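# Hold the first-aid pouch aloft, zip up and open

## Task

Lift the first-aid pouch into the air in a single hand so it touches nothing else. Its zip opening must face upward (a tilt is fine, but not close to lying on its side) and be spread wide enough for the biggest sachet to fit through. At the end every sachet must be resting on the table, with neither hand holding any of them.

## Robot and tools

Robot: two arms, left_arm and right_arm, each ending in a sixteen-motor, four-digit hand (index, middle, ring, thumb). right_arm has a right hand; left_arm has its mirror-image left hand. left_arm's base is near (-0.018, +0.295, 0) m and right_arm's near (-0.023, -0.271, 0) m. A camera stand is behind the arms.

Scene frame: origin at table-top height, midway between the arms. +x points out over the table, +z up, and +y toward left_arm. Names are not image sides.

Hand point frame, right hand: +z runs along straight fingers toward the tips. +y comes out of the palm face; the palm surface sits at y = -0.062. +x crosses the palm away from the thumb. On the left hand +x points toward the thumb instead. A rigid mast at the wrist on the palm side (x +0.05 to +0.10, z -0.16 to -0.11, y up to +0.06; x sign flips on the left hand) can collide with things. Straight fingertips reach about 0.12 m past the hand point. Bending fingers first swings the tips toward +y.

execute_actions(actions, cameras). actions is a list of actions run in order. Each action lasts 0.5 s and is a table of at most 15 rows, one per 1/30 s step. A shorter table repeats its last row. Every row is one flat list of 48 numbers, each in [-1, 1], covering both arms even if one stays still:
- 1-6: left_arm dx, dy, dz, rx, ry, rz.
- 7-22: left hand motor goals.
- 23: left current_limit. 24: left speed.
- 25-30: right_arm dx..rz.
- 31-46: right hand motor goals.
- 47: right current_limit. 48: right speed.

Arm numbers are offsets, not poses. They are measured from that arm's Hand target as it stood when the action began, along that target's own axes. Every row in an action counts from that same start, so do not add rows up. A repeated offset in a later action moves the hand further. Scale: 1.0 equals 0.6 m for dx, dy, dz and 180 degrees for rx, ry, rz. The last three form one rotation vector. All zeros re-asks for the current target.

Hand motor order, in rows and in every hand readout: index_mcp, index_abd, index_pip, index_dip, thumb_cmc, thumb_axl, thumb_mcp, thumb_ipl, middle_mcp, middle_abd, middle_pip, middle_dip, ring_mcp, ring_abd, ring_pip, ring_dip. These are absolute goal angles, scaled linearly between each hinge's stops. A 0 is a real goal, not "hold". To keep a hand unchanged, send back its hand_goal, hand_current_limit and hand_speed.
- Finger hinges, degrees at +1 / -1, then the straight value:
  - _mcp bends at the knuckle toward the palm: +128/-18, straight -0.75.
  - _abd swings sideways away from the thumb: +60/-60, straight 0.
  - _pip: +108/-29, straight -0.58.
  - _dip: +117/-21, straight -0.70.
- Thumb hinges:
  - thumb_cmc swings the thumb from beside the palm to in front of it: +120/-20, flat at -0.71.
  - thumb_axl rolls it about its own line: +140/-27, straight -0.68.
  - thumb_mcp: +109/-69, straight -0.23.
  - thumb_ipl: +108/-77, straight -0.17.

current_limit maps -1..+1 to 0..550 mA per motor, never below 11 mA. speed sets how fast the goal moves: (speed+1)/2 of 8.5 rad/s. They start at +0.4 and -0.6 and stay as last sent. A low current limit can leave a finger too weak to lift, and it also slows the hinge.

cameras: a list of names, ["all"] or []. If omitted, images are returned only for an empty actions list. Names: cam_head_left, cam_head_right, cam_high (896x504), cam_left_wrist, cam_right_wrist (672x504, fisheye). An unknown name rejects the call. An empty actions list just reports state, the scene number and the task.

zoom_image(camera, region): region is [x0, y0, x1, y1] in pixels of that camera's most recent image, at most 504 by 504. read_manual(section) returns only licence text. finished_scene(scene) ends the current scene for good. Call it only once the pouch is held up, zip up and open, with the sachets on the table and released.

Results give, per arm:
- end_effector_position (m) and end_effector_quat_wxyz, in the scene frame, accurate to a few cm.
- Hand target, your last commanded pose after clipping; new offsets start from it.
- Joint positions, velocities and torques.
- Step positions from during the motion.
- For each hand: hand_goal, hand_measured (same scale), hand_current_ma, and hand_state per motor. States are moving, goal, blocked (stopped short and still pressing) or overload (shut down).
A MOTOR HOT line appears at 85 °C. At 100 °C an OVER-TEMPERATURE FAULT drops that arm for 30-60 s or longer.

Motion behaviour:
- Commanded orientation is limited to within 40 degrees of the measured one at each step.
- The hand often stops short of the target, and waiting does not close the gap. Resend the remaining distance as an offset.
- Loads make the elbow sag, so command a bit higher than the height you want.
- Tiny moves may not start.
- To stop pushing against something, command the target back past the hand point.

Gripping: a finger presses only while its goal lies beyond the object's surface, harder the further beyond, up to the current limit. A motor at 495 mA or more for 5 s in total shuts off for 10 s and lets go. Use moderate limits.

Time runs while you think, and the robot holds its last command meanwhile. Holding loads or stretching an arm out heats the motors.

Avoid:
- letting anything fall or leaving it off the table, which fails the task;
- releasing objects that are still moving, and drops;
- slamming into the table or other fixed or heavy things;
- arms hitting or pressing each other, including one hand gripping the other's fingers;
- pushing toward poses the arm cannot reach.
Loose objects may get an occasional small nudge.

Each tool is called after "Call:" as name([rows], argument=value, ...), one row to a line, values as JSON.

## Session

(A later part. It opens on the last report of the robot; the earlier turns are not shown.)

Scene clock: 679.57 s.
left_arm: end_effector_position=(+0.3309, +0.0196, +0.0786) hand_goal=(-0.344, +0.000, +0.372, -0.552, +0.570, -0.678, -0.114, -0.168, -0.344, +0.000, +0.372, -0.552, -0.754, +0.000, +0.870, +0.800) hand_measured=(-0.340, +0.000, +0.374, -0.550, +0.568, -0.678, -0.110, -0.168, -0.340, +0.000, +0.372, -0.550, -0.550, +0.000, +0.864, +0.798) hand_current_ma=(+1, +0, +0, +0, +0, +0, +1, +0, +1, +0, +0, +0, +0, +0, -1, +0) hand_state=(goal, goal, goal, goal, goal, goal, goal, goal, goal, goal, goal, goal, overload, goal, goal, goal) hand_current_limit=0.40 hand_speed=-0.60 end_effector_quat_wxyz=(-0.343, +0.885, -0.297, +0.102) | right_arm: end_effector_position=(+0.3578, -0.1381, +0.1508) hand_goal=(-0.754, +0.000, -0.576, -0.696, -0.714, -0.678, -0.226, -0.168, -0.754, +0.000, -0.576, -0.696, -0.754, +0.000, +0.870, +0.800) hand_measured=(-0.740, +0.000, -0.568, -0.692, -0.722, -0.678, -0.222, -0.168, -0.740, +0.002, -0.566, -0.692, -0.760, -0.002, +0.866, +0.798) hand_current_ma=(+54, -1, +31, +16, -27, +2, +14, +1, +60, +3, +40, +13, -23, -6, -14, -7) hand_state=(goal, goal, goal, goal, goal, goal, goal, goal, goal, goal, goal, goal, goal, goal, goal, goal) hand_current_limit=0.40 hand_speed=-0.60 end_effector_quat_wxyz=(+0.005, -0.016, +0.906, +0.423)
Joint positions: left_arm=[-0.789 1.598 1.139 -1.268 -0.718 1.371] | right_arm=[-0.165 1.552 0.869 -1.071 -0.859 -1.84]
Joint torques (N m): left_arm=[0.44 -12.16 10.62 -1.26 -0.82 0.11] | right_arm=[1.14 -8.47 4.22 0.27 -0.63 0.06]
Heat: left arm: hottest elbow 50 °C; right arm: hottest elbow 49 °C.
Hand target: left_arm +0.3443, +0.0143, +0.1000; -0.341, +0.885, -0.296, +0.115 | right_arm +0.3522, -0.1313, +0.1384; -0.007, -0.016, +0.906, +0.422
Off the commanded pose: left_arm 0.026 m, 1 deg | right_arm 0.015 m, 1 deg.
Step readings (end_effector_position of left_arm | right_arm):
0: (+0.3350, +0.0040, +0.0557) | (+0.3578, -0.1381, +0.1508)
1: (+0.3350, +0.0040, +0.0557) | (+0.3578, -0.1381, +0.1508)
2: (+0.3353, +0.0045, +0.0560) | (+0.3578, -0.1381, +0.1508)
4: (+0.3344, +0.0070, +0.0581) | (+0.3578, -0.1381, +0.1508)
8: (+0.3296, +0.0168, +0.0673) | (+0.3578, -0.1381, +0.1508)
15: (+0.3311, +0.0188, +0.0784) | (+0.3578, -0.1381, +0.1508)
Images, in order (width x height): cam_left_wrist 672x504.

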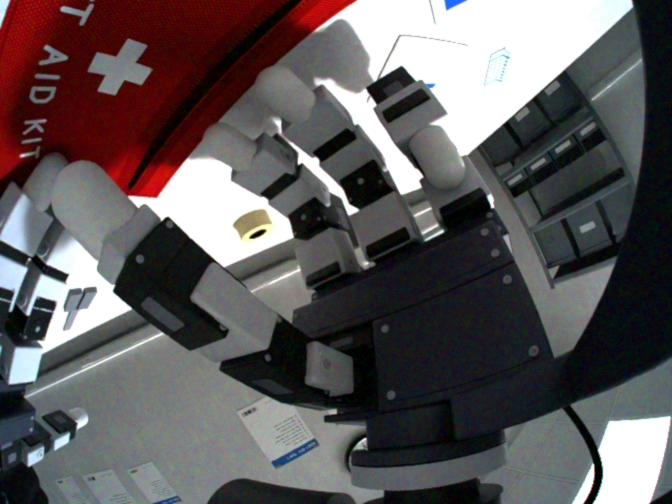

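Call:
execute_actions([
  [[-0.0198,0.0573,0.056,0,0,0,-0.343,0,0.372,-0.551,0.571,-0.678,-0.114,-0.168,-0.343,0,0.372,-0.551,-0.754,0,0.87,0.8,0.4,-0.6,0,0,0,0,0,0,-0.754,0,-0.576,-0.696,-0.714,-0.678,-0.226,-0.168,-0.754,0,-0.576,-0.696,-0.754,0,0.87,0.8,0.4,-0.6]],
], cameras=["cam_left_wrist"])

Call:
zoom_image(camera="cam_left_wrist", region=[0, 0, 400, 260])

Scene clock: 697.40 s.
left_arm: end_effector_position=(+0.3311, +0.0203, +0.0556) hand_goal=(-0.344, +0.000, +0.372, -0.552, +0.570, -0.678, -0.114, -0.168, -0.344, +0.000, +0.372, -0.552, -0.754, +0.000, +0.870, +0.800) hand_measured=(-0.332, +0.000, +0.392, -0.542, +0.568, -0.678, -0.110, -0.168, -0.338, +0.000, +0.376, -0.548, -0.548, +0.000, +0.864, +0.798) hand_current_ma=(+4, +0, +10, +3, +0, +0, +1, +0, +1, +0, +1, +0, +0, +0, -1, +0) hand_state=(goal, goal, blocked, goal, goal, goal, goal, goal, goal, goal, goal, goal, overload, goal, goal, goal) hand_current_limit=0.40 hand_speed=-0.60 end_effector_quat_wxyz=(-0.339, +0.887, -0.294, +0.112) | right_arm: end_effector_position=(+0.3578, -0.1381, +0.1508) hand_goal=(-0.754, +0.000, -0.576, -0.696, -0.714, -0.678, -0.226, -0.168, -0.754, +0.000, -0.576, -0.696, -0.754, +0.000, +0.870, +0.800) hand_measured=(-0.740, +0.000, -0.568, -0.692, -0.722, -0.678, -0.222, -0.168, -0.740, +0.002, -0.566, -0.692, -0.760, -0.002, +0.866, +0.798) hand_current_ma=(+55, -1, +32, +16, -27, +2, +14, +1, +60, +3, +41, +13, -23, -6, -14, -7) hand_state=(goal, goal, goal, goal, goal, goal, goal, goal, goal, goal, goal, goal, goal, goal, goal, goal) hand_current_limit=0.40 hand_speed=-0.60 end_effector_quat_wxyz=(+0.005, -0.016, +0.906, +0.423)
Joint positions: left_arm=[-0.789 1.613 1.089 -1.18 -0.721 1.371] | right_arm=[-0.165 1.552 0.869 -1.071 -0.859 -1.84]
Joint torques (N m): left_arm=[-0.62 -10.11 6.67 0.18 -0.66 -0.05] | right_arm=[1.08 -8.47 4.23 0.27 -0.63 0.06]
Heat: left arm: hottest elbow 52 °C; right arm: hottest elbow 48 °C.
Hand target: left_arm +0.3332, +0.0190, +0.0519; -0.341, +0.885, -0.296, +0.115 | right_arm +0.3522, -0.1313, +0.1384; -0.007, -0.016, +0.906, +0.422
Off the commanded pose: left_arm 0.004 m, 0 deg | right_arm 0.015 m, 1 deg.
Step readings (end_effector_position of left_arm | right_arm):
0: (+0.3309, +0.0196, +0.0786) | (+0.3578, -0.1381, +0.1508)
1: (+0.3309, +0.0196, +0.0786) | (+0.3578, -0.1381, +0.1508)
2: (+0.3312, +0.0193, +0.0786) | (+0.3578, -0.1381, +0.1508)
4: (+0.3327, +0.0175, +0.0762) | (+0.3578, -0.1381, +0.1508)
8: (+0.3319, +0.0186, +0.0630) | (+0.3578, -0.1381, +0.1508)
15: (+0.3311, +0.0203, +0.0556) | (+0.3578, -0.1381, +0.1508)
Images, in order (width x height): cam_left_wrist 672x504.

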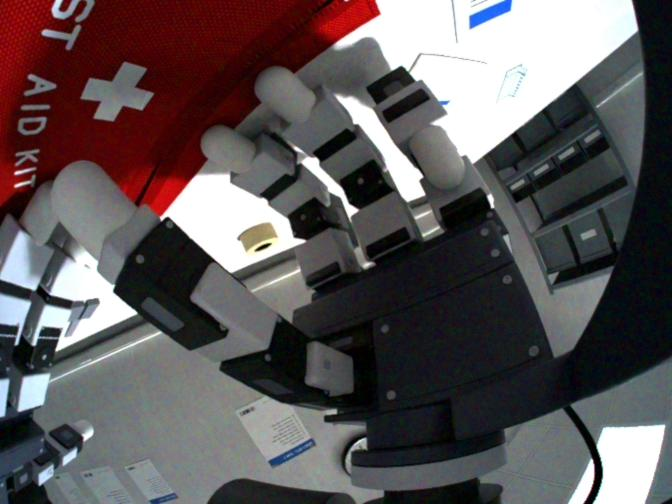

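Scaled by 1.260 from the camera's 672x504 image, which has a finer 960x720 frame.

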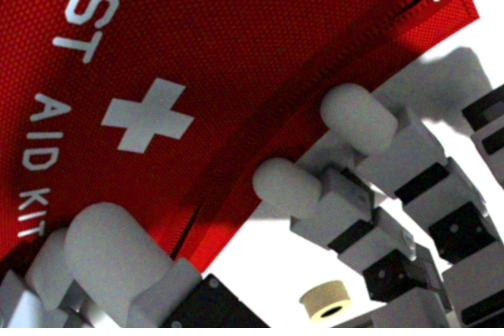

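Call:
execute_actions([
  [[0,0.0223,-0.0201,0,0,0,-0.343,0,0.372,-0.551,0.571,-0.678,-0.114,-0.168,-0.343,0,0.372,-0.551,-0.754,0,0.87,0.8,0.4,-0.6,0,0,0,0,0,0,-0.754,0,-0.576,-0.696,-0.714,-0.678,-0.226,-0.168,-0.754,0,-0.576,-0.696,-0.754,0,0.87,0.8,0.4,-0.6]],
  [[0,0.0223,-0.0201,0,0,0,-0.343,0,0.372,-0.551,0.571,-0.678,-0.114,-0.168,-0.343,0,0.372,-0.551,-0.754,0,0.87,0.8,0.4,-0.6,0,0,0,0,0,0,-0.754,0,-0.576,-0.696,-0.714,-0.678,-0.226,-0.168,-0.754,0,-0.576,-0.696,-0.754,0,0.87,0.8,0.4,-0.6]],
], cameras=["cam_left_wrist","cam_right_wrist"])

Call:
zoom_image(camera="cam_left_wrist", region=[0, 0, 400, 260])

Scene clock: 712.37 s.
left_arm: end_effector_position=(+0.3125, +0.0073, +0.0544) hand_goal=(-0.344, +0.000, +0.372, -0.552, +0.570, -0.678, -0.114, -0.168, -0.344, +0.000, +0.372, -0.552, -0.754, +0.000, +0.870, +0.800) hand_measured=(-0.340, +0.000, +0.398, -0.540, +0.568, -0.678, -0.110, -0.168, -0.336, +0.000, +0.380, -0.548, -0.542, +0.000, +0.864, +0.798) hand_current_ma=(+1, +0, +16, +5, +0, +0, +1, +0, +2, +0, +2, +1, +0, +0, -1, +0) hand_state=(goal, goal, blocked, goal, goal, goal, goal, goal, goal, goal, goal, goal, overload, goal, goal, goal) hand_current_limit=0.40 hand_speed=-0.60 end_effector_quat_wxyz=(-0.349, +0.884, -0.288, +0.116) | right_arm: end_effector_position=(+0.3578, -0.1381, +0.1508) hand_goal=(-0.754, +0.000, -0.576, -0.696, -0.714, -0.678, -0.226, -0.168, -0.754, +0.000, -0.576, -0.696, -0.754, +0.000, +0.870, +0.800) hand_measured=(-0.740, +0.000, -0.568, -0.692, -0.722, -0.678, -0.222, -0.168, -0.740, +0.002, -0.566, -0.692, -0.760, -0.002, +0.866, +0.798) hand_current_ma=(+55, -1, +32, +16, -27, +2, +14, +1, +60, +3, +41, +13, -23, -6, -14, -7) hand_state=(goal, goal, goal, goal, goal, goal, goal, goal, goal, goal, goal, goal, goal, goal, goal, goal) hand_current_limit=0.40 hand_speed=-0.60 end_effector_quat_wxyz=(+0.005, -0.016, +0.906, +0.423)
Joint positions: left_arm=[-0.852 1.622 1.091 -1.238 -0.731 1.271] | right_arm=[-0.165 1.552 0.869 -1.071 -0.859 -1.84]
Joint torques (N m): left_arm=[-2.2 -8.94 8.96 -1.02 -0.02 -0.14] | right_arm=[1.14 -8.53 4.22 0.27 -0.64 0.05]
Heat: left arm: hottest elbow 50 °C; right arm: hottest elbow 48 °C.
Hand target: left_arm +0.3114, -0.0097, +0.0518; -0.341, +0.885, -0.296, +0.115 | right_arm +0.3522, -0.1313, +0.1384; -0.007, -0.016, +0.906, +0.422
Off the commanded pose: left_arm 0.017 m, 1 deg | right_arm 0.015 m, 1 deg.
Step readings (end_effector_position of left_arm | right_arm):
0: (+0.3311, +0.0203, +0.0556) | (+0.3578, -0.1381, +0.1508)
1: (+0.3311, +0.0203, +0.0556) | (+0.3578, -0.1381, +0.1508)
2: (+0.3312, +0.0202, +0.0556) | (+0.3578, -0.1381, +0.1508)
4: (+0.3304, +0.0196, +0.0557) | (+0.3578, -0.1381, +0.1508)
8: (+0.3264, +0.0162, +0.0556) | (+0.3578, -0.1381, +0.1508)
15: (+0.3241, +0.0142, +0.0555) | (+0.3578, -0.1381, +0.1508)
16: (+0.3242, +0.0141, +0.0555) | (+0.3578, -0.1381, +0.1508)
17: (+0.3237, +0.0141, +0.0554) | (+0.3578, -0.1381, +0.1508)
19: (+0.3224, +0.0139, +0.0553) | (+0.3578, -0.1381, +0.1508)
23: (+0.3151, +0.0100, +0.0545) | (+0.3578, -0.1381, +0.1508)
30: (+0.3123, +0.0073, +0.0544) | (+0.3578, -0.1381, +0.1508)
Images, in order (width x height): cam_left_wrist 672x504, cam_right_wrist 672x504.

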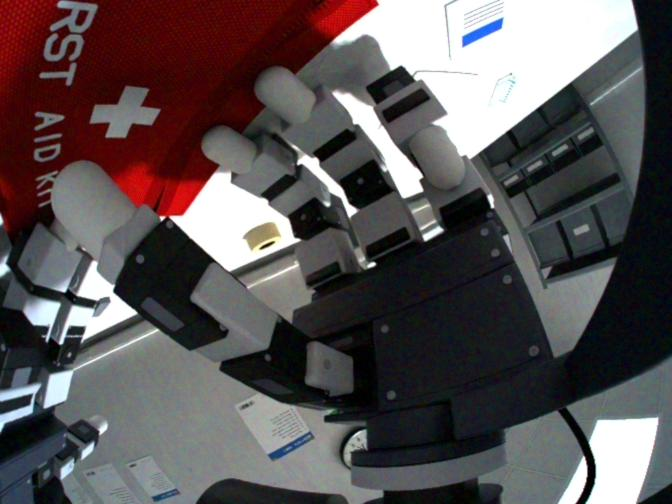

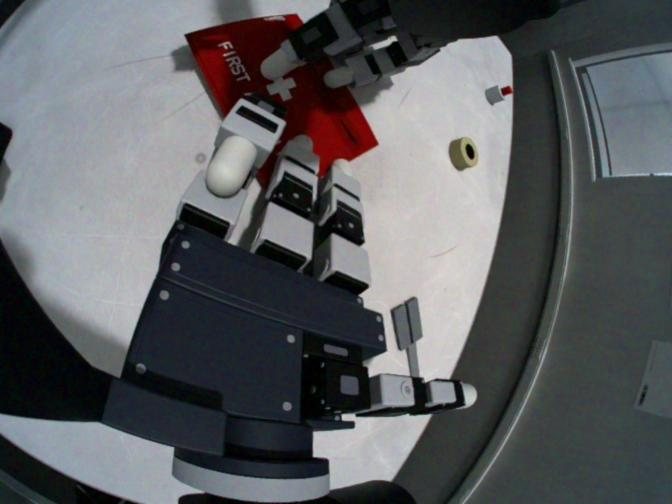

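Scaled by 1.260 from the camera's 672x504 image, which has a finer 960x720 frame.

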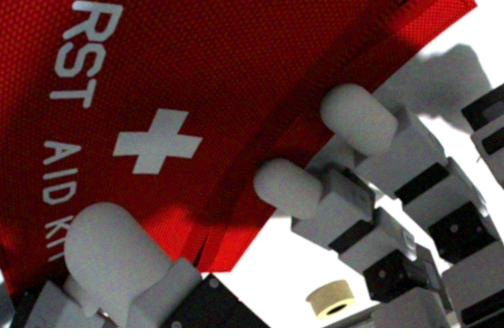

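Call:
execute_actions([
  [[0,-0.0806,-0.0397,0,0,0,-0.343,0,0.372,-0.551,0.571,-0.678,-0.5,-0.168,-0.343,0,0.372,-0.551,-0.754,0,0.87,0.8,0.4,-0.6,0,0.0511,-0.0429,0,0,0,-0.754,0,-0.576,-0.696,-0.714,-0.678,-0.226,-0.168,-0.754,0,-0.576,-0.696,-0.754,0,0.87,0.8,0.4,-0.6]],
  [[0,0,0,0,0,0,-0.343,0,0.372,-0.551,0.571,-0.678,-0.5,-0.168,-0.343,0,0.372,-0.551,-0.754,0,0.87,0.8,0.4,-0.6,0.0735,0.0112,-0.0125,0,-0.0723,0.0607,-0.754,0,-0.576,-0.696,-0.714,-0.678,-0.226,-0.168,-0.754,0,-0.576,-0.696,-0.754,0,-0.576,-0.696,0.4,-0.6]],
], cameras=["cam_left_wrist","cam_right_wrist"])

Scene clock: 801.43 s.
left_arm: end_effector_position=(+0.3176, +0.0262, +0.0813) hand_goal=(-0.344, +0.000, +0.372, -0.552, +0.570, -0.678, -0.500, -0.168, -0.344, +0.000, +0.372, -0.552, -0.754, +0.000, +0.870, +0.800) hand_measured=(-0.342, +0.000, +0.372, -0.550, +0.566, -0.676, -0.418, -0.118, -0.342, +0.000, +0.372, -0.550, -0.530, +0.000, +0.864, +0.798) hand_current_ma=(+0, +0, +0, +0, +0, +0, +202, +89, +0, +0, +0, +0, +0, +0, -1, +0) hand_state=(goal, goal, goal, goal, goal, goal, blocked, blocked, goal, goal, goal, goal, overload, goal, goal, goal) hand_current_limit=0.40 hand_speed=-0.60 end_effector_quat_wxyz=(-0.361, +0.881, -0.291, +0.096) | right_arm: end_effector_position=(+0.3077, -0.1345, +0.1956) hand_goal=(-0.754, +0.000, -0.576, -0.696, -0.714, -0.678, -0.226, -0.168, -0.754, +0.000, -0.576, -0.696, -0.754, +0.000, -0.576, -0.696) hand_measured=(-0.760, +0.000, -0.576, -0.694, -0.722, -0.678, -0.222, -0.168, -0.760, +0.000, -0.576, -0.694, -0.700, +0.000, +0.122, -0.666) hand_current_ma=(-20, -1, +2, +8, -26, +2, +14, +1, -21, +2, +2, +7, +243, -2, +385, +121) hand_state=(goal, goal, goal, goal, goal, goal, goal, goal, goal, goal, goal, goal, blocked, goal, blocked, blocked) hand_current_limit=0.40 hand_speed=-0.60 end_effector_quat_wxyz=(+0.051, +0.110, +0.898, +0.423)
Joint positions: left_arm=[-0.814 1.588 1.128 -1.33 -0.739 1.309] | right_arm=[-0.166 1.142 0.625 -0.945 -0.874 -1.427]
Joint torques (N m): left_arm=[-1.61 -12.34 10.36 -1.06 -0.05 0.1] | right_arm=[0.09 -4.48 5.74 1.1 -0.53 0.05]
Heat: left arm: hottest elbow 53 °C; right arm: hottest elbow 47 °C.
Hand target: left_arm +0.3234, +0.0061, +0.1020; -0.341, +0.885, -0.296, +0.115 | right_arm +0.3080, -0.1341, +0.1884; +0.056, +0.118, +0.899, +0.418
Off the commanded pose: left_arm 0.029 m, 3 deg | right_arm 0.007 m, 1 deg.
Step readings (end_effector_position of left_arm | right_arm):
0: (+0.3125, +0.0073, +0.0544) | (+0.3578, -0.1381, +0.1508)
1: (+0.3123, +0.0075, +0.0546) | (+0.3578, -0.1381, +0.1508)
2: (+0.3122, +0.0076, +0.0553) | (+0.3578, -0.1381, +0.1510)
4: (+0.3101, +0.0066, +0.0576) | (+0.3568, -0.1380, +0.1534)
8: (+0.3088, +0.0112, +0.0682) | (+0.3510, -0.1367, +0.1633)
15: (+0.3118, +0.0104, +0.0826) | (+0.3482, -0.1363, +0.1692)
16: (+0.3119, +0.0102, +0.0829) | (+0.3483, -0.1363, +0.1693)
17: (+0.3120, +0.0103, +0.0829) | (+0.3475, -0.1361, +0.1693)
19: (+0.3116, +0.0107, +0.0828) | (+0.3394, -0.1345, +0.1712)
23: (+0.3113, +0.0110, +0.0828) | (+0.3072, -0.1301, +0.1803)
30: (+0.3143, +0.0175, +0.0831) | (+0.3025, -0.1319, +0.1933)
Images, in order (width x height): cam_left_wrist 672x504, cam_right_wrist 672x504.

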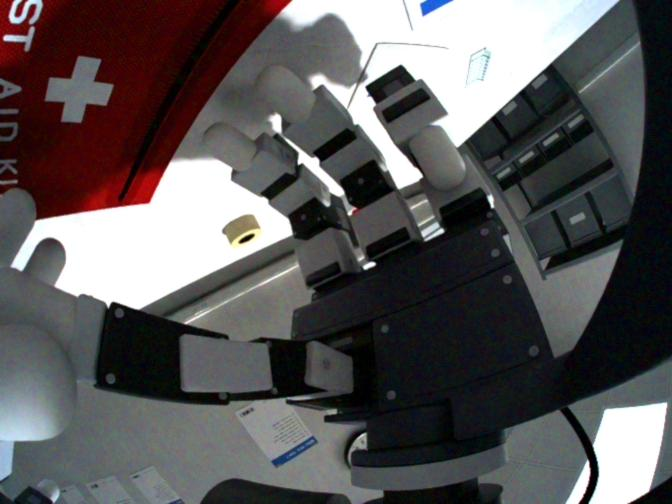

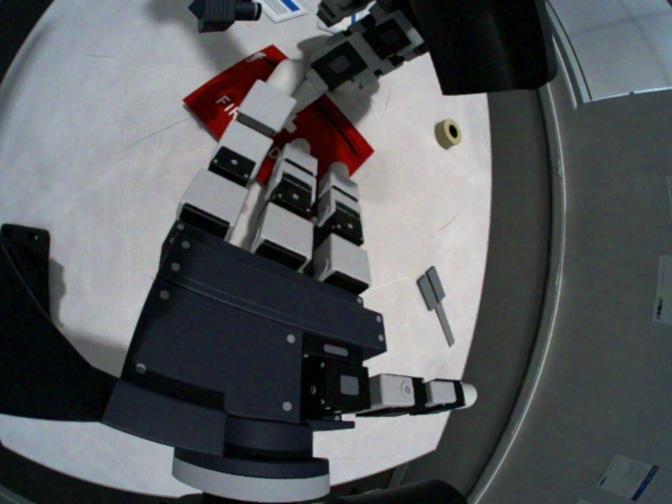

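Call:
execute_actions([
  [[0,0,0,0,0,0,-0.343,0,0.372,-0.551,0.571,-0.678,-0.42,-0.12,-0.343,0,0.372,-0.551,-0.754,0,0.87,0.8,0.4,-0.6,0,0,0,0,0,0,-0.754,0,-0.576,-0.696,-0.714,-0.678,-0.226,-0.168,-0.754,0,-0.576,-0.696,-0.754,0,0.87,0.8,0.4,-0.6]],
], cameras=["cam_left_wrist","cam_right_wrist"])

Scene clock: 810.43 s.
left_arm: end_effector_position=(+0.3175, +0.0218, +0.0809) hand_goal=(-0.344, +0.000, +0.372, -0.552, +0.570, -0.678, -0.420, -0.120, -0.344, +0.000, +0.372, -0.552, -0.754, +0.000, +0.870, +0.800) hand_measured=(-0.342, +0.000, +0.372, -0.550, +0.568, -0.676, -0.410, -0.116, -0.342, +0.000, +0.372, -0.550, -0.526, +0.000, +0.864, +0.798) hand_current_ma=(+0, +0, +0, +0, +0, +0, +4, +1, +0, +0, +0, +0, +0, +0, -1, +0) hand_state=(goal, goal, goal, goal, goal, goal, goal, goal, goal, goal, goal, goal, overload, goal, goal, goal) hand_current_limit=0.40 hand_speed=-0.60 end_effector_quat_wxyz=(-0.352, +0.885, -0.289, +0.098) | right_arm: end_effector_position=(+0.3100, -0.1361, +0.1910) hand_goal=(-0.754, +0.000, -0.576, -0.696, -0.714, -0.678, -0.226, -0.168, -0.754, +0.000, -0.576, -0.696, -0.754, +0.000, +0.870, +0.800) hand_measured=(-0.760, +0.000, -0.576, -0.694, -0.722, -0.678, -0.222, -0.168, -0.760, +0.000, -0.576, -0.694, -0.760, +0.000, +0.864, +0.798) hand_current_ma=(-20, -1, +2, +8, -27, +2, +14, +1, -21, +2, +2, +7, -19, +0, -19, -7) hand_state=(goal, goal, goal, goal, goal, goal, goal, goal, goal, goal, goal, goal, goal, goal, goal, goal) hand_current_limit=0.40 hand_speed=-0.60 end_effector_quat_wxyz=(+0.051, +0.121, +0.898, +0.419)
Joint positions: left_arm=[-0.814 1.587 1.128 -1.318 -0.724 1.309] | right_arm=[-0.166 1.142 0.616 -0.922 -0.865 -1.398]
Joint torques (N m): left_arm=[-1.2 -12.16 10.37 -1.03 -0.27 0.1] | right_arm=[0.38 -5.19 5.94 0.76 -0.67 0.02]
Heat: left arm: hottest elbow 53 °C; right arm: hottest elbow 47 °C.
Hand target: left_arm +0.3233, +0.0061, +0.1019; -0.341, +0.885, -0.296, +0.115 | right_arm +0.3080, -0.1341, +0.1883; +0.056, +0.118, +0.899, +0.418
Off the commanded pose: left_arm 0.027 m, 2 deg | right_arm 0.004 m, 1 deg.
Step readings (end_effector_position of left_arm | right_arm):
0: (+0.3176, +0.0262, +0.0813) | (+0.3077, -0.1345, +0.1956)
1: (+0.3176, +0.0262, +0.0813) | (+0.3077, -0.1345, +0.1956)
2: (+0.3175, +0.0260, +0.0812) | (+0.3079, -0.1346, +0.1956)
4: (+0.3181, +0.0225, +0.0807) | (+0.3085, -0.1350, +0.1941)
8: (+0.3176, +0.0220, +0.0809) | (+0.3090, -0.1356, +0.1915)
15: (+0.3175, +0.0218, +0.0809) | (+0.3099, -0.1359, +0.1913)
Images, in order (width x height): cam_left_wrist 672x504, cam_right_wrist 672x504.

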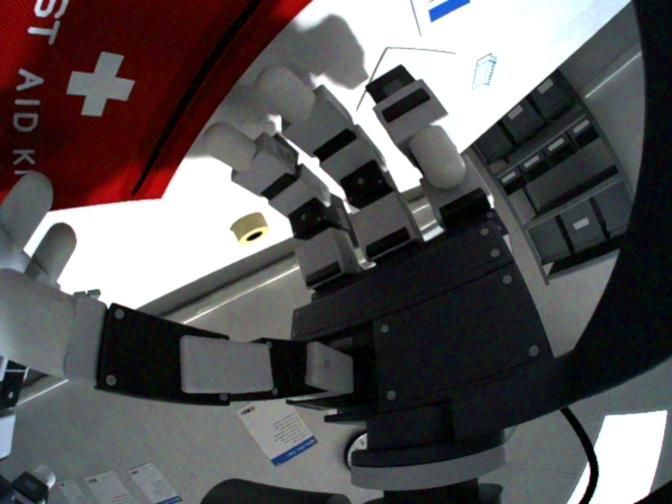

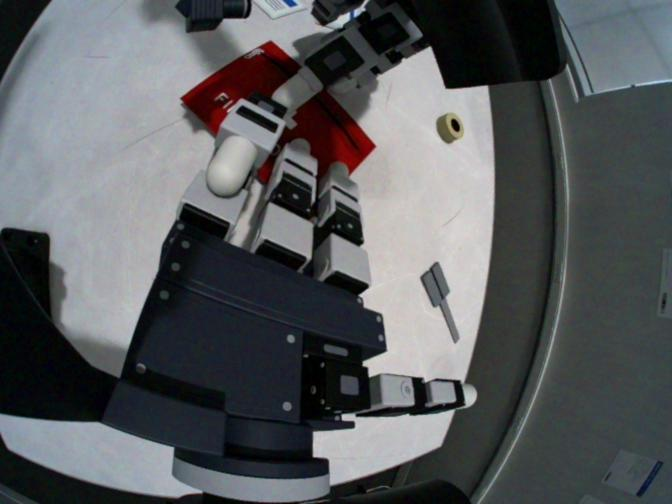

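Call:
execute_actions([
  [[-0.0198,-0.0042,-0.0368,0,-0.0316,-0.0351,-0.343,0,0.372,-0.551,-0.714,-0.678,-0.226,-0.168,-0.343,0,0.372,-0.551,-0.754,0,0.87,0.8,0.4,-0.6,0,0,0,0,0,0,-0.754,0,-0.576,-0.696,-0.714,-0.678,-0.226,-0.168,-0.754,0,-0.576,-0.696,-0.754,0,0.87,0.8,0.4,-0.6]],
  [[0,0,0,0,0,0,-0.343,0,0.372,-0.551,-0.714,-0.678,-0.226,-0.168,-0.343,0,0.372,-0.551,-0.754,0,0.87,0.8,0.4,-0.6,0,-0.0638,0.0536,0,0,0,-0.754,0,-0.576,-0.696,-0.714,-0.678,-0.226,-0.168,-0.754,0,-0.576,-0.696,-0.754,0,0.87,0.8,0.4,-0.6]],
], cameras=["cam_left_wrist","cam_right_wrist"])

Call:
zoom_image(camera="cam_left_wrist", region=[0, 0, 400, 260])

Call:
zoom_image(camera="cam_right_wrist", region=[180, 0, 520, 220])

Scene clock: 889.27 s.
left_arm: end_effector_position=(+0.2979, +0.0169, +0.1024) hand_goal=(-0.344, +0.000, +0.372, -0.552, -0.714, -0.678, -0.226, -0.168, -0.344, +0.000, +0.372, -0.552, -0.754, +0.000, +0.870, +0.800) hand_measured=(-0.342, +0.000, +0.372, -0.550, -0.700, -0.676, -0.226, -0.164, -0.342, +0.000, +0.372, -0.550, -0.526, +0.000, +0.864, +0.798) hand_current_ma=(+0, +0, +0, +0, +6, +0, +0, +1, +0, +0, +0, +0, +0, +0, -1, +0) hand_state=(goal, goal, goal, goal, goal, goal, goal, goal, goal, goal, goal, goal, overload, goal, goal, goal) hand_current_limit=0.40 hand_speed=-0.60 end_effector_quat_wxyz=(-0.356, +0.901, -0.238, +0.074) | right_arm: end_effector_position=(+0.3116, -0.1362, +0.1509) hand_goal=(-0.754, +0.000, -0.576, -0.696, -0.714, -0.678, -0.226, -0.168, -0.754, +0.000, -0.576, -0.696, -0.754, +0.000, +0.870, +0.800) hand_measured=(-0.736, +0.004, -0.564, -0.690, -0.722, -0.678, -0.222, -0.168, -0.742, +0.002, -0.566, -0.692, -0.760, +0.000, +0.864, +0.798) hand_current_ma=(+77, +11, +42, +21, -27, +2, +14, +1, +49, +4, +34, +11, -19, +0, -18, -7) hand_state=(goal, goal, goal, goal, goal, goal, goal, goal, goal, goal, goal, goal, goal, goal, goal, goal) hand_current_limit=0.40 hand_speed=-0.60 end_effector_quat_wxyz=(+0.065, +0.114, +0.898, +0.419)
Joint positions: left_arm=[-0.855 1.584 1.18 -1.505 -0.676 1.111] | right_arm=[-0.166 1.225 0.544 -0.735 -0.867 -1.396]
Joint torques (N m): left_arm=[-1.08 -11.22 10.69 -1.66 -0.35 -0.27] | right_arm=[0.38 -3.31 4.9 0.81 -0.64 0]
Heat: left arm: hottest elbow 54 °C; right arm: hottest elbow 49 °C.
Hand target: left_arm +0.3059, +0.0029, +0.1200; -0.348, +0.905, -0.229, +0.090 | right_arm +0.3081, -0.1342, +0.1383; +0.056, +0.118, +0.899, +0.418
Off the commanded pose: left_arm 0.024 m, 2 deg | right_arm 0.013 m, 1 deg.
Step readings (end_effector_position of left_arm | right_arm):
0: (+0.3175, +0.0218, +0.0809) | (+0.3100, -0.1361, +0.1910)
1: (+0.3173, +0.0217, +0.0808) | (+0.3100, -0.1361, +0.1910)
2: (+0.3147, +0.0213, +0.0813) | (+0.3100, -0.1361, +0.1910)
4: (+0.3068, +0.0215, +0.0846) | (+0.3100, -0.1361, +0.1910)
8: (+0.2977, +0.0221, +0.0923) | (+0.3100, -0.1361, +0.1910)
15: (+0.2971, +0.0173, +0.1008) | (+0.3100, -0.1361, +0.1910)
16: (+0.2970, +0.0165, +0.1012) | (+0.3101, -0.1361, +0.1910)
17: (+0.2970, +0.0164, +0.1014) | (+0.3100, -0.1360, +0.1897)
19: (+0.2973, +0.0166, +0.1018) | (+0.3101, -0.1361, +0.1827)
23: (+0.2974, +0.0170, +0.1020) | (+0.3061, -0.1355, +0.1568)
30: (+0.2979, +0.0169, +0.1024) | (+0.3103, -0.1360, +0.1509)
Images, in order (width x height): cam_left_wrist 672x504, cam_right_wrist 672x504.

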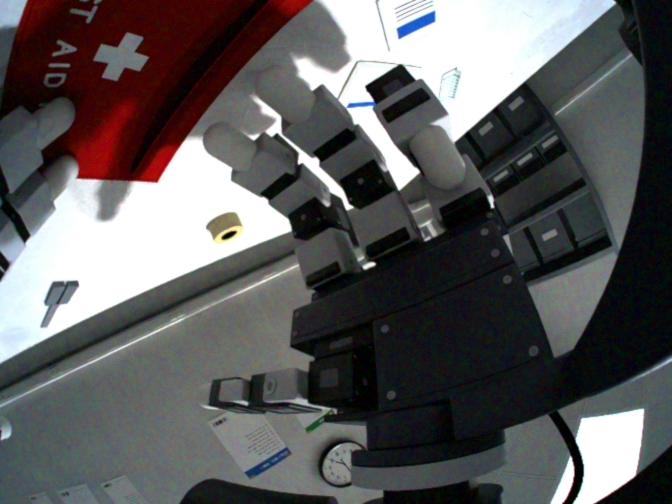

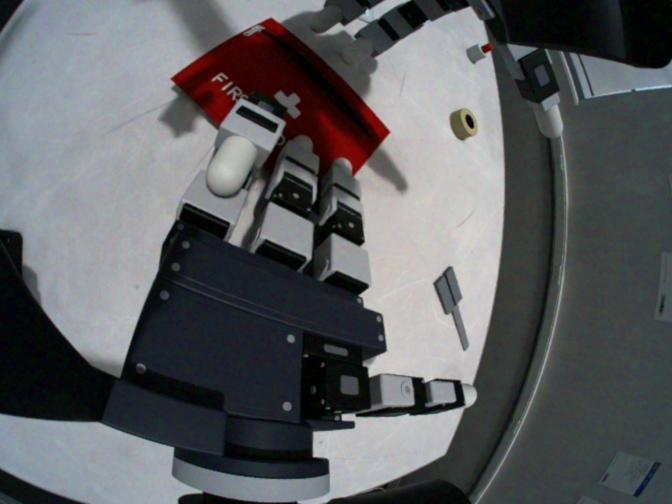

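Scaled by 1.260 from the camera's 672x504 image, which has a finer 960x720 frame.

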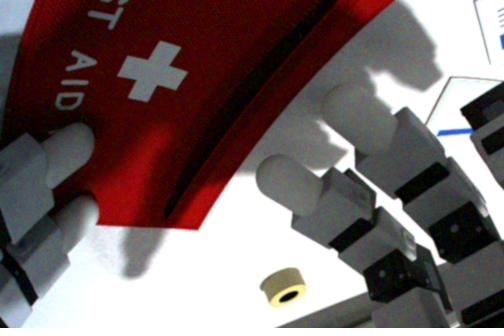

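Scaled by 1.482 from the camera's 672x504 image, which has a finer 960x720 frame.

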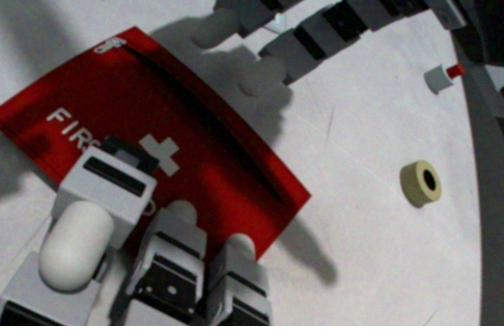

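Call:
execute_actions([
  [[0.0018,0.0578,0.0488,0,0,0,-0.343,0,0.372,-0.551,-0.714,-0.678,-0.226,-0.168,-0.343,0,0.372,-0.551,-0.754,0,0.87,0.8,0.4,-0.6,0,0,0,0,0,0,-0.754,0,-0.576,-0.696,-0.714,-0.678,-0.226,-0.168,-0.754,0,-0.576,-0.696,-0.754,0,0.87,0.8,0.4,-0.6]],
], cameras=["cam_left_wrist"])

Call:
zoom_image(camera="cam_left_wrist", region=[0, 0, 400, 260])

Scene clock: 924.93 s.
left_arm: end_effector_position=(+0.3022, +0.0053, +0.0726) hand_goal=(-0.344, +0.000, +0.372, -0.552, -0.714, -0.678, -0.226, -0.168, -0.344, +0.000, +0.372, -0.552, -0.754, +0.000, +0.870, +0.800) hand_measured=(-0.342, +0.000, +0.372, -0.550, -0.700, -0.676, -0.224, -0.164, -0.342, +0.000, +0.372, -0.550, -0.526, +0.000, +0.864, +0.798) hand_current_ma=(+0, +0, +0, +0, +6, +0, +0, +1, +0, +0, +0, +0, +0, +0, -1, +0) hand_state=(goal, goal, goal, goal, goal, goal, goal, goal, goal, goal, goal, goal, overload, goal, goal, goal) hand_current_limit=0.40 hand_speed=-0.60 end_effector_quat_wxyz=(-0.354, +0.901, -0.236, +0.078) | right_arm: end_effector_position=(+0.3116, -0.1362, +0.1509) hand_goal=(-0.754, +0.000, -0.576, -0.696, -0.714, -0.678, -0.226, -0.168, -0.754, +0.000, -0.576, -0.696, -0.754, +0.000, +0.870, +0.800) hand_measured=(-0.736, +0.004, -0.564, -0.690, -0.722, -0.678, -0.222, -0.168, -0.742, +0.002, -0.566, -0.692, -0.760, +0.000, +0.864, +0.798) hand_current_ma=(+77, +11, +42, +21, -27, +2, +14, +1, +49, +4, +34, +11, -19, +0, -18, -7) hand_state=(goal, goal, goal, goal, goal, goal, goal, goal, goal, goal, goal, goal, goal, goal, goal, goal) hand_current_limit=0.40 hand_speed=-0.60 end_effector_quat_wxyz=(+0.065, +0.114, +0.898, +0.419)
Joint positions: left_arm=[-0.866 1.642 1.165 -1.433 -0.675 1.096] | right_arm=[-0.166 1.225 0.544 -0.735 -0.867 -1.396]
Joint torques (N m): left_arm=[-1.32 -11.63 7.13 -0.2 -0.32 -0.28] | right_arm=[0.32 -3.31 4.92 0.83 -0.65 0.02]
Heat: left arm: hottest elbow 59 °C; right arm: hottest elbow 48 °C.
Hand target: left_arm +0.3041, -0.0029, +0.0751; -0.348, +0.905, -0.229, +0.090 | right_arm +0.3081, -0.1342, +0.1383; +0.056, +0.118, +0.899, +0.418
Off the commanded pose: left_arm 0.009 m, 2 deg | right_arm 0.013 m, 1 deg.
Step readings (end_effector_position of left_arm | right_arm):
0: (+0.2979, +0.0169, +0.1024) | (+0.3116, -0.1362, +0.1509)
1: (+0.2979, +0.0169, +0.1024) | (+0.3116, -0.1362, +0.1509)
2: (+0.2980, +0.0168, +0.1021) | (+0.3116, -0.1362, +0.1509)
4: (+0.3007, +0.0133, +0.0992) | (+0.3116, -0.1362, +0.1509)
8: (+0.3044, +0.0054, +0.0862) | (+0.3116, -0.1362, +0.1509)
15: (+0.3024, +0.0062, +0.0726) | (+0.3116, -0.1362, +0.1509)
Images, in order (width x height): cam_left_wrist 672x504.

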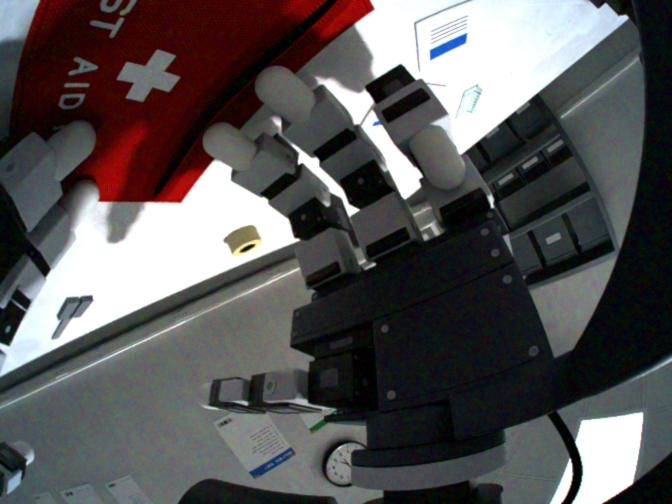

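Scaled by 1.260 from the camera's 672x504 image, which has a finer 960x720 frame.

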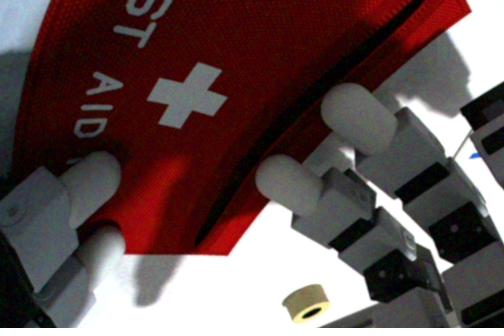

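Call:
execute_actions([
  [[0,0.0402,0.0198,0,0,0,-0.343,0,0.372,-0.551,-0.714,-0.678,-0.226,-0.168,-0.343,0,0.372,-0.551,-0.754,0,0.87,0.8,0.4,-0.6,0,0,0,0,0,0,-0.754,0,-0.576,-0.696,-0.714,-0.678,-0.226,-0.168,-0.754,0,-0.576,-0.696,-0.754,0,0.87,0.8,0.4,-0.6]],
], cameras=["cam_left_wrist"])

Call:
zoom_image(camera="cam_left_wrist", region=[0, 0, 400, 260])

Scene clock: 938.70 s.
left_arm: end_effector_position=(+0.3016, -0.0038, +0.0548) hand_goal=(-0.344, +0.000, +0.372, -0.552, -0.714, -0.678, -0.226, -0.168, -0.344, +0.000, +0.372, -0.552, -0.754, +0.000, +0.870, +0.800) hand_measured=(-0.332, +0.000, +0.394, -0.540, -0.700, -0.676, -0.224, -0.164, -0.340, +0.000, +0.376, -0.548, -0.524, +0.000, +0.864, +0.798) hand_current_ma=(+4, +0, +12, +4, +5, +0, +0, +1, +1, +0, +1, +0, +0, +0, -1, +0) hand_state=(goal, goal, blocked, goal, goal, goal, goal, goal, goal, goal, goal, goal, overload, goal, goal, goal) hand_current_limit=0.40 hand_speed=-0.60 end_effector_quat_wxyz=(-0.352, +0.904, -0.228, +0.084) | right_arm: end_effector_position=(+0.3116, -0.1362, +0.1509) hand_goal=(-0.754, +0.000, -0.576, -0.696, -0.714, -0.678, -0.226, -0.168, -0.754, +0.000, -0.576, -0.696, -0.754, +0.000, +0.870, +0.800) hand_measured=(-0.736, +0.004, -0.564, -0.690, -0.722, -0.678, -0.222, -0.168, -0.742, +0.002, -0.566, -0.692, -0.760, +0.000, +0.864, +0.798) hand_current_ma=(+77, +11, +42, +21, -27, +2, +14, +1, +49, +4, +34, +11, -19, +0, -18, -7) hand_state=(goal, goal, goal, goal, goal, goal, goal, goal, goal, goal, goal, goal, goal, goal, goal, goal) hand_current_limit=0.40 hand_speed=-0.60 end_effector_quat_wxyz=(+0.065, +0.114, +0.898, +0.419)
Joint positions: left_arm=[-0.882 1.674 1.153 -1.392 -0.67 1.062] | right_arm=[-0.166 1.225 0.544 -0.735 -0.867 -1.396]
Joint torques (N m): left_arm=[-1.73 -10.87 6.45 0.06 -0.23 -0.23] | right_arm=[0.32 -3.31 4.92 0.87 -0.65 0.01]
Heat: left arm: hottest elbow 55 °C; right arm: hottest elbow 47 °C.
Hand target: left_arm +0.2996, -0.0117, +0.0502; -0.348, +0.905, -0.229, +0.090 | right_arm +0.3081, -0.1342, +0.1383; +0.056, +0.118, +0.899, +0.418
Off the commanded pose: left_arm 0.009 m, 1 deg | right_arm 0.013 m, 1 deg.
Step readings (end_effector_position of left_arm | right_arm):
0: (+0.3022, +0.0053, +0.0726) | (+0.3116, -0.1362, +0.1509)
1: (+0.3025, +0.0050, +0.0725) | (+0.3116, -0.1362, +0.1509)
2: (+0.3025, +0.0042, +0.0720) | (+0.3116, -0.1362, +0.1509)
4: (+0.3026, -0.0002, +0.0693) | (+0.3116, -0.1362, +0.1509)
8: (+0.3011, -0.0035, +0.0581) | (+0.3116, -0.1362, +0.1509)
15: (+0.3016, -0.0038, +0.0548) | (+0.3116, -0.1362, +0.1509)
Images, in order (width x height): cam_left_wrist 672x504.

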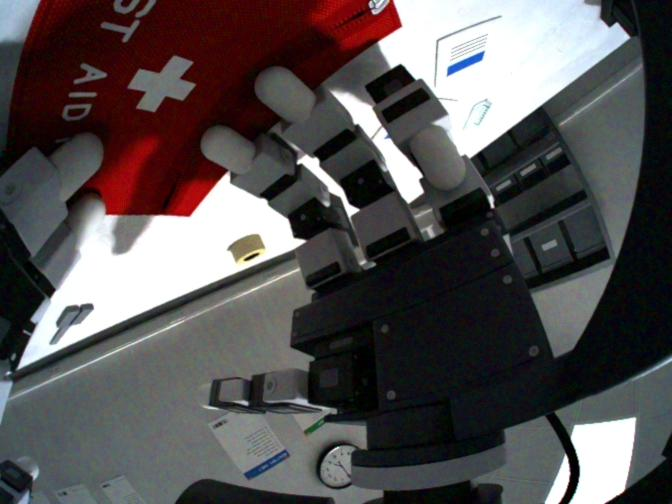

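Scaled by 1.260 from the camera's 672x504 image, which has a finer 960x720 frame.

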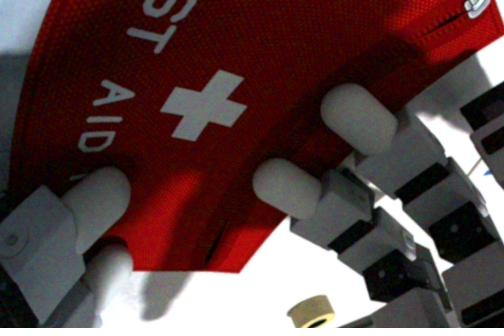

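Call:
execute_actions([
  [[0,0.0223,-0.0201,0,0,0,-0.343,0,0.372,-0.551,-0.714,-0.678,-0.226,-0.168,-0.343,0,0.372,-0.551,-0.754,0,0.87,0.8,0.4,-0.6,0,0,0,0,0,0,-0.754,0,-0.576,-0.696,-0.714,-0.678,-0.226,-0.168,-0.754,0,-0.576,-0.696,-0.754,0,0.87,0.8,0.4,-0.6]],
], cameras=["cam_left_wrist","cam_right_wrist"])

Call:
zoom_image(camera="cam_left_wrist", region=[0, 0, 400, 260])

Call:
zoom_image(camera="cam_right_wrist", region=[180, 0, 520, 220])

Scene clock: 950.73 s.
left_arm: end_effector_position=(+0.2946, -0.0120, +0.0541) hand_goal=(-0.344, +0.000, +0.372, -0.552, -0.714, -0.678, -0.226, -0.168, -0.344, +0.000, +0.372, -0.552, -0.754, +0.000, +0.870, +0.800) hand_measured=(-0.338, +0.000, +0.396, -0.540, -0.700, -0.676, -0.224, -0.164, -0.336, +0.000, +0.382, -0.546, -0.520, +0.000, +0.864, +0.798) hand_current_ma=(+1, +0, +14, +4, +5, +0, +0, +1, +2, +0, +2, +1, +0, +0, -1, +0) hand_state=(goal, goal, blocked, goal, goal, goal, goal, goal, goal, goal, goal, goal, overload, goal, goal, goal) hand_current_limit=0.40 hand_speed=-0.60 end_effector_quat_wxyz=(-0.355, +0.903, -0.221, +0.095) | right_arm: end_effector_position=(+0.3118, -0.1363, +0.1508) hand_goal=(-0.754, +0.000, -0.576, -0.696, -0.714, -0.678, -0.226, -0.168, -0.754, +0.000, -0.576, -0.696, -0.754, +0.000, +0.870, +0.800) hand_measured=(-0.736, +0.004, -0.564, -0.690, -0.722, -0.678, -0.222, -0.168, -0.742, +0.000, -0.566, -0.692, -0.760, +0.000, +0.864, +0.798) hand_current_ma=(+76, +11, +42, +21, -27, +2, +14, +1, +49, +2, +34, +11, -19, +0, -18, -7) hand_state=(goal, goal, goal, goal, goal, goal, goal, goal, goal, goal, goal, goal, goal, goal, goal, goal) hand_current_limit=0.40 hand_speed=-0.60 end_effector_quat_wxyz=(+0.066, +0.114, +0.898, +0.419)
Joint positions: left_arm=[-0.916 1.68 1.153 -1.406 -0.676 1.007] | right_arm=[-0.166 1.226 0.544 -0.733 -0.867 -1.396]
Joint torques (N m): left_arm=[-2.14 -9.47 8.53 -1.17 0.17 -0.18] | right_arm=[0.32 -3.37 4.89 0.8 -0.64 0.02]
Heat: left arm: hottest elbow 53 °C; right arm: hottest elbow 47 °C.
Hand target: left_arm +0.2909, -0.0276, +0.0501; -0.348, +0.905, -0.229, +0.090 | right_arm +0.3081, -0.1342, +0.1383; +0.056, +0.118, +0.899, +0.418
Off the commanded pose: left_arm 0.016 m, 1 deg | right_arm 0.013 m, 1 deg.
Step readings (end_effector_position of left_arm | right_arm):
0: (+0.3016, -0.0038, +0.0548) | (+0.3116, -0.1362, +0.1509)
1: (+0.3015, -0.0039, +0.0548) | (+0.3116, -0.1362, +0.1509)
2: (+0.3013, -0.0041, +0.0548) | (+0.3116, -0.1362, +0.1509)
4: (+0.3004, -0.0061, +0.0545) | (+0.3116, -0.1362, +0.1509)
8: (+0.2963, -0.0097, +0.0543) | (+0.3118, -0.1363, +0.1510)
15: (+0.2945, -0.0122, +0.0542) | (+0.3118, -0.1363, +0.1508)
Images, in order (width x height): cam_left_wrist 672x504, cam_right_wrist 672x504.

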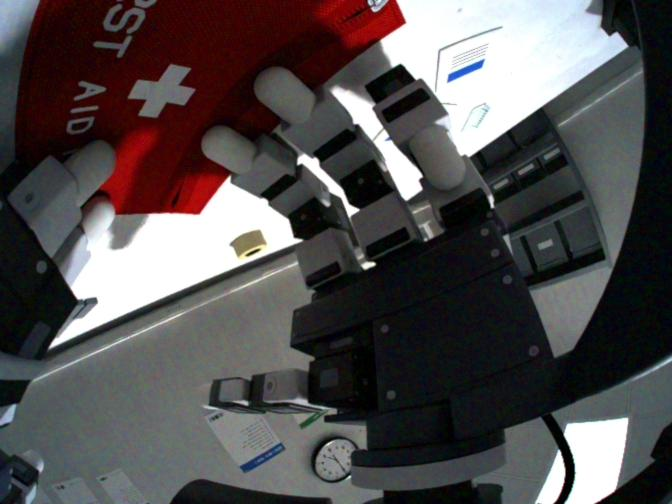

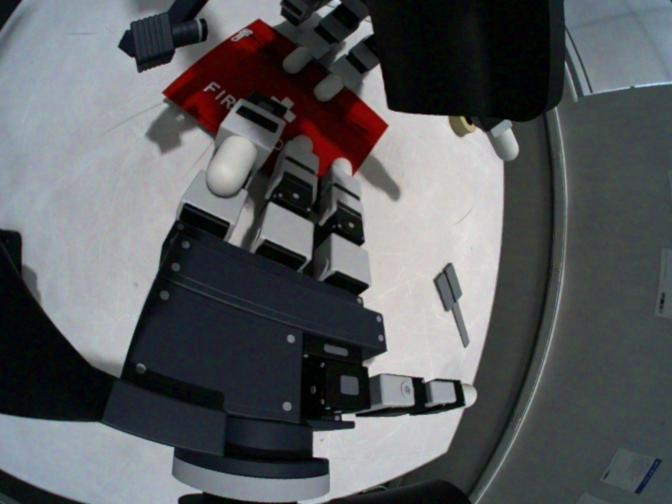

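Scaled by 1.260 from the camera's 672x504 image, which has a finer 960x720 frame.

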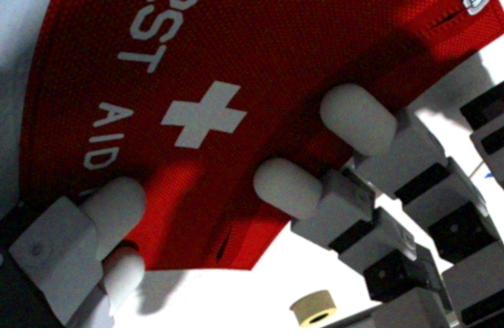

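Scaled by 1.482 from the camera's 672x504 image, which has a finer 960x720 frame.

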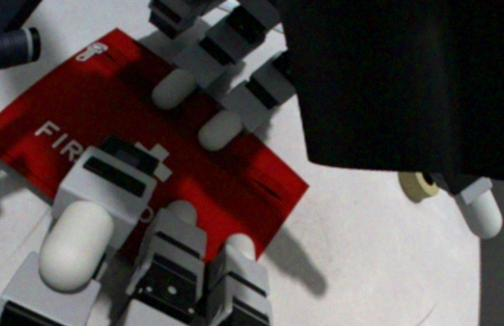

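Call:
execute_actions([
  [[0,0.0149,-0.0134,0,0,0,-0.343,0,0.372,-0.551,-0.714,-0.678,-0.226,-0.168,-0.343,0,0.372,-0.551,-0.754,0,0.87,0.8,0.4,-0.6,0,0,0,0,0,0,-0.754,0,-0.576,-0.696,-0.714,-0.678,-0.226,-0.168,-0.754,0,-0.576,-0.696,-0.754,0,0.87,0.8,0.4,-0.6]],
], cameras=["cam_left_wrist","cam_right_wrist"])

Call:
zoom_image(camera="cam_left_wrist", region=[0, 0, 400, 260])

Call:
zoom_image(camera="cam_right_wrist", region=[140, 0, 400, 200])

Scene clock: 966.77 s.
left_arm: end_effector_position=(+0.2891, -0.0184, +0.0539) hand_goal=(-0.344, +0.000, +0.372, -0.552, -0.714, -0.678, -0.226, -0.168, -0.344, +0.000, +0.372, -0.552, -0.754, +0.000, +0.870, +0.800) hand_measured=(-0.342, +0.000, +0.398, -0.538, -0.700, -0.676, -0.224, -0.164, -0.336, +0.000, +0.382, -0.546, -0.520, +0.000, +0.864, +0.798) hand_current_ma=(+0, +0, +17, +5, +5, +0, +0, +1, +2, +0, +3, +1, +0, +0, -1, +0) hand_state=(goal, goal, blocked, goal, goal, goal, goal, goal, goal, goal, goal, goal, overload, goal, goal, goal) hand_current_limit=0.40 hand_speed=-0.60 end_effector_quat_wxyz=(-0.359, +0.902, -0.220, +0.093) | right_arm: end_effector_position=(+0.3119, -0.1363, +0.1509) hand_goal=(-0.754, +0.000, -0.576, -0.696, -0.714, -0.678, -0.226, -0.168, -0.754, +0.000, -0.576, -0.696, -0.754, +0.000, +0.870, +0.800) hand_measured=(-0.738, +0.004, -0.564, -0.690, -0.722, -0.678, -0.222, -0.168, -0.742, +0.000, -0.566, -0.692, -0.760, +0.000, +0.864, +0.798) hand_current_ma=(+68, +11, +42, +21, -27, +2, +14, +1, +49, +2, +34, +11, -19, +0, -18, -7) hand_state=(goal, goal, goal, goal, goal, goal, goal, goal, goal, goal, goal, goal, goal, goal, goal, goal) hand_current_limit=0.40 hand_speed=-0.60 end_effector_quat_wxyz=(+0.066, +0.114, +0.898, +0.419)
Joint positions: left_arm=[-0.936 1.693 1.168 -1.433 -0.67 0.976] | right_arm=[-0.166 1.226 0.544 -0.732 -0.867 -1.396]
Joint torques (N m): left_arm=[-2.49 -9.58 8.83 -1.14 0.3 -0.14] | right_arm=[0.38 -3.37 4.9 0.75 -0.64 0.01]
Heat: left arm: hottest elbow 52 °C; right arm: hottest elbow 47 °C.
Hand target: left_arm +0.2851, -0.0381, +0.0499; -0.348, +0.905, -0.229, +0.090 | right_arm +0.3081, -0.1342, +0.1383; +0.056, +0.118, +0.899, +0.418
Off the commanded pose: left_arm 0.020 m, 2 deg | right_arm 0.013 m, 1 deg.
Step readings (end_effector_position of left_arm | right_arm):
0: (+0.2946, -0.0120, +0.0541) | (+0.3118, -0.1363, +0.1508)
1: (+0.2946, -0.0120, +0.0541) | (+0.3118, -0.1363, +0.1508)
2: (+0.2944, -0.0120, +0.0540) | (+0.3118, -0.1363, +0.1508)
4: (+0.2935, -0.0126, +0.0540) | (+0.3118, -0.1363, +0.1508)
8: (+0.2911, -0.0162, +0.0539) | (+0.3118, -0.1363, +0.1508)
15: (+0.2891, -0.0186, +0.0539) | (+0.3119, -0.1363, +0.1509)
Images, in order (width x height): cam_left_wrist 672x504, cam_right_wrist 672x504.

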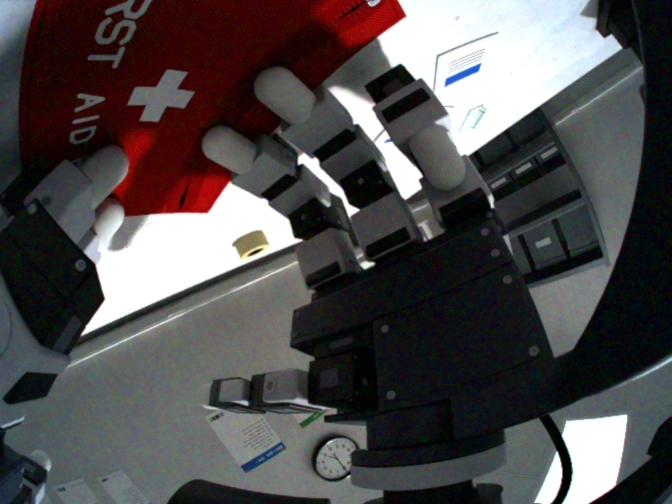

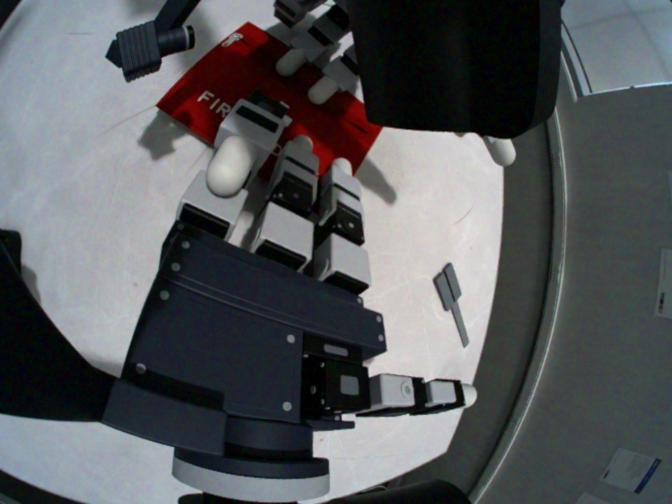

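Scaled by 1.260 from the camera's 672x504 image, which has a finer 960x720 frame.

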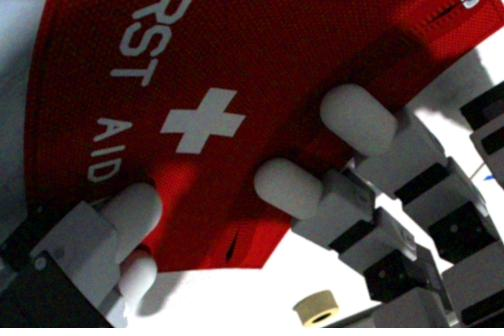

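Scaled by 1.938 from the camera's 672x504 image, which has a finer 960x720 frame.

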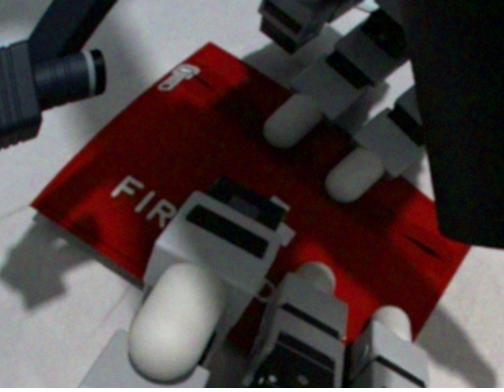

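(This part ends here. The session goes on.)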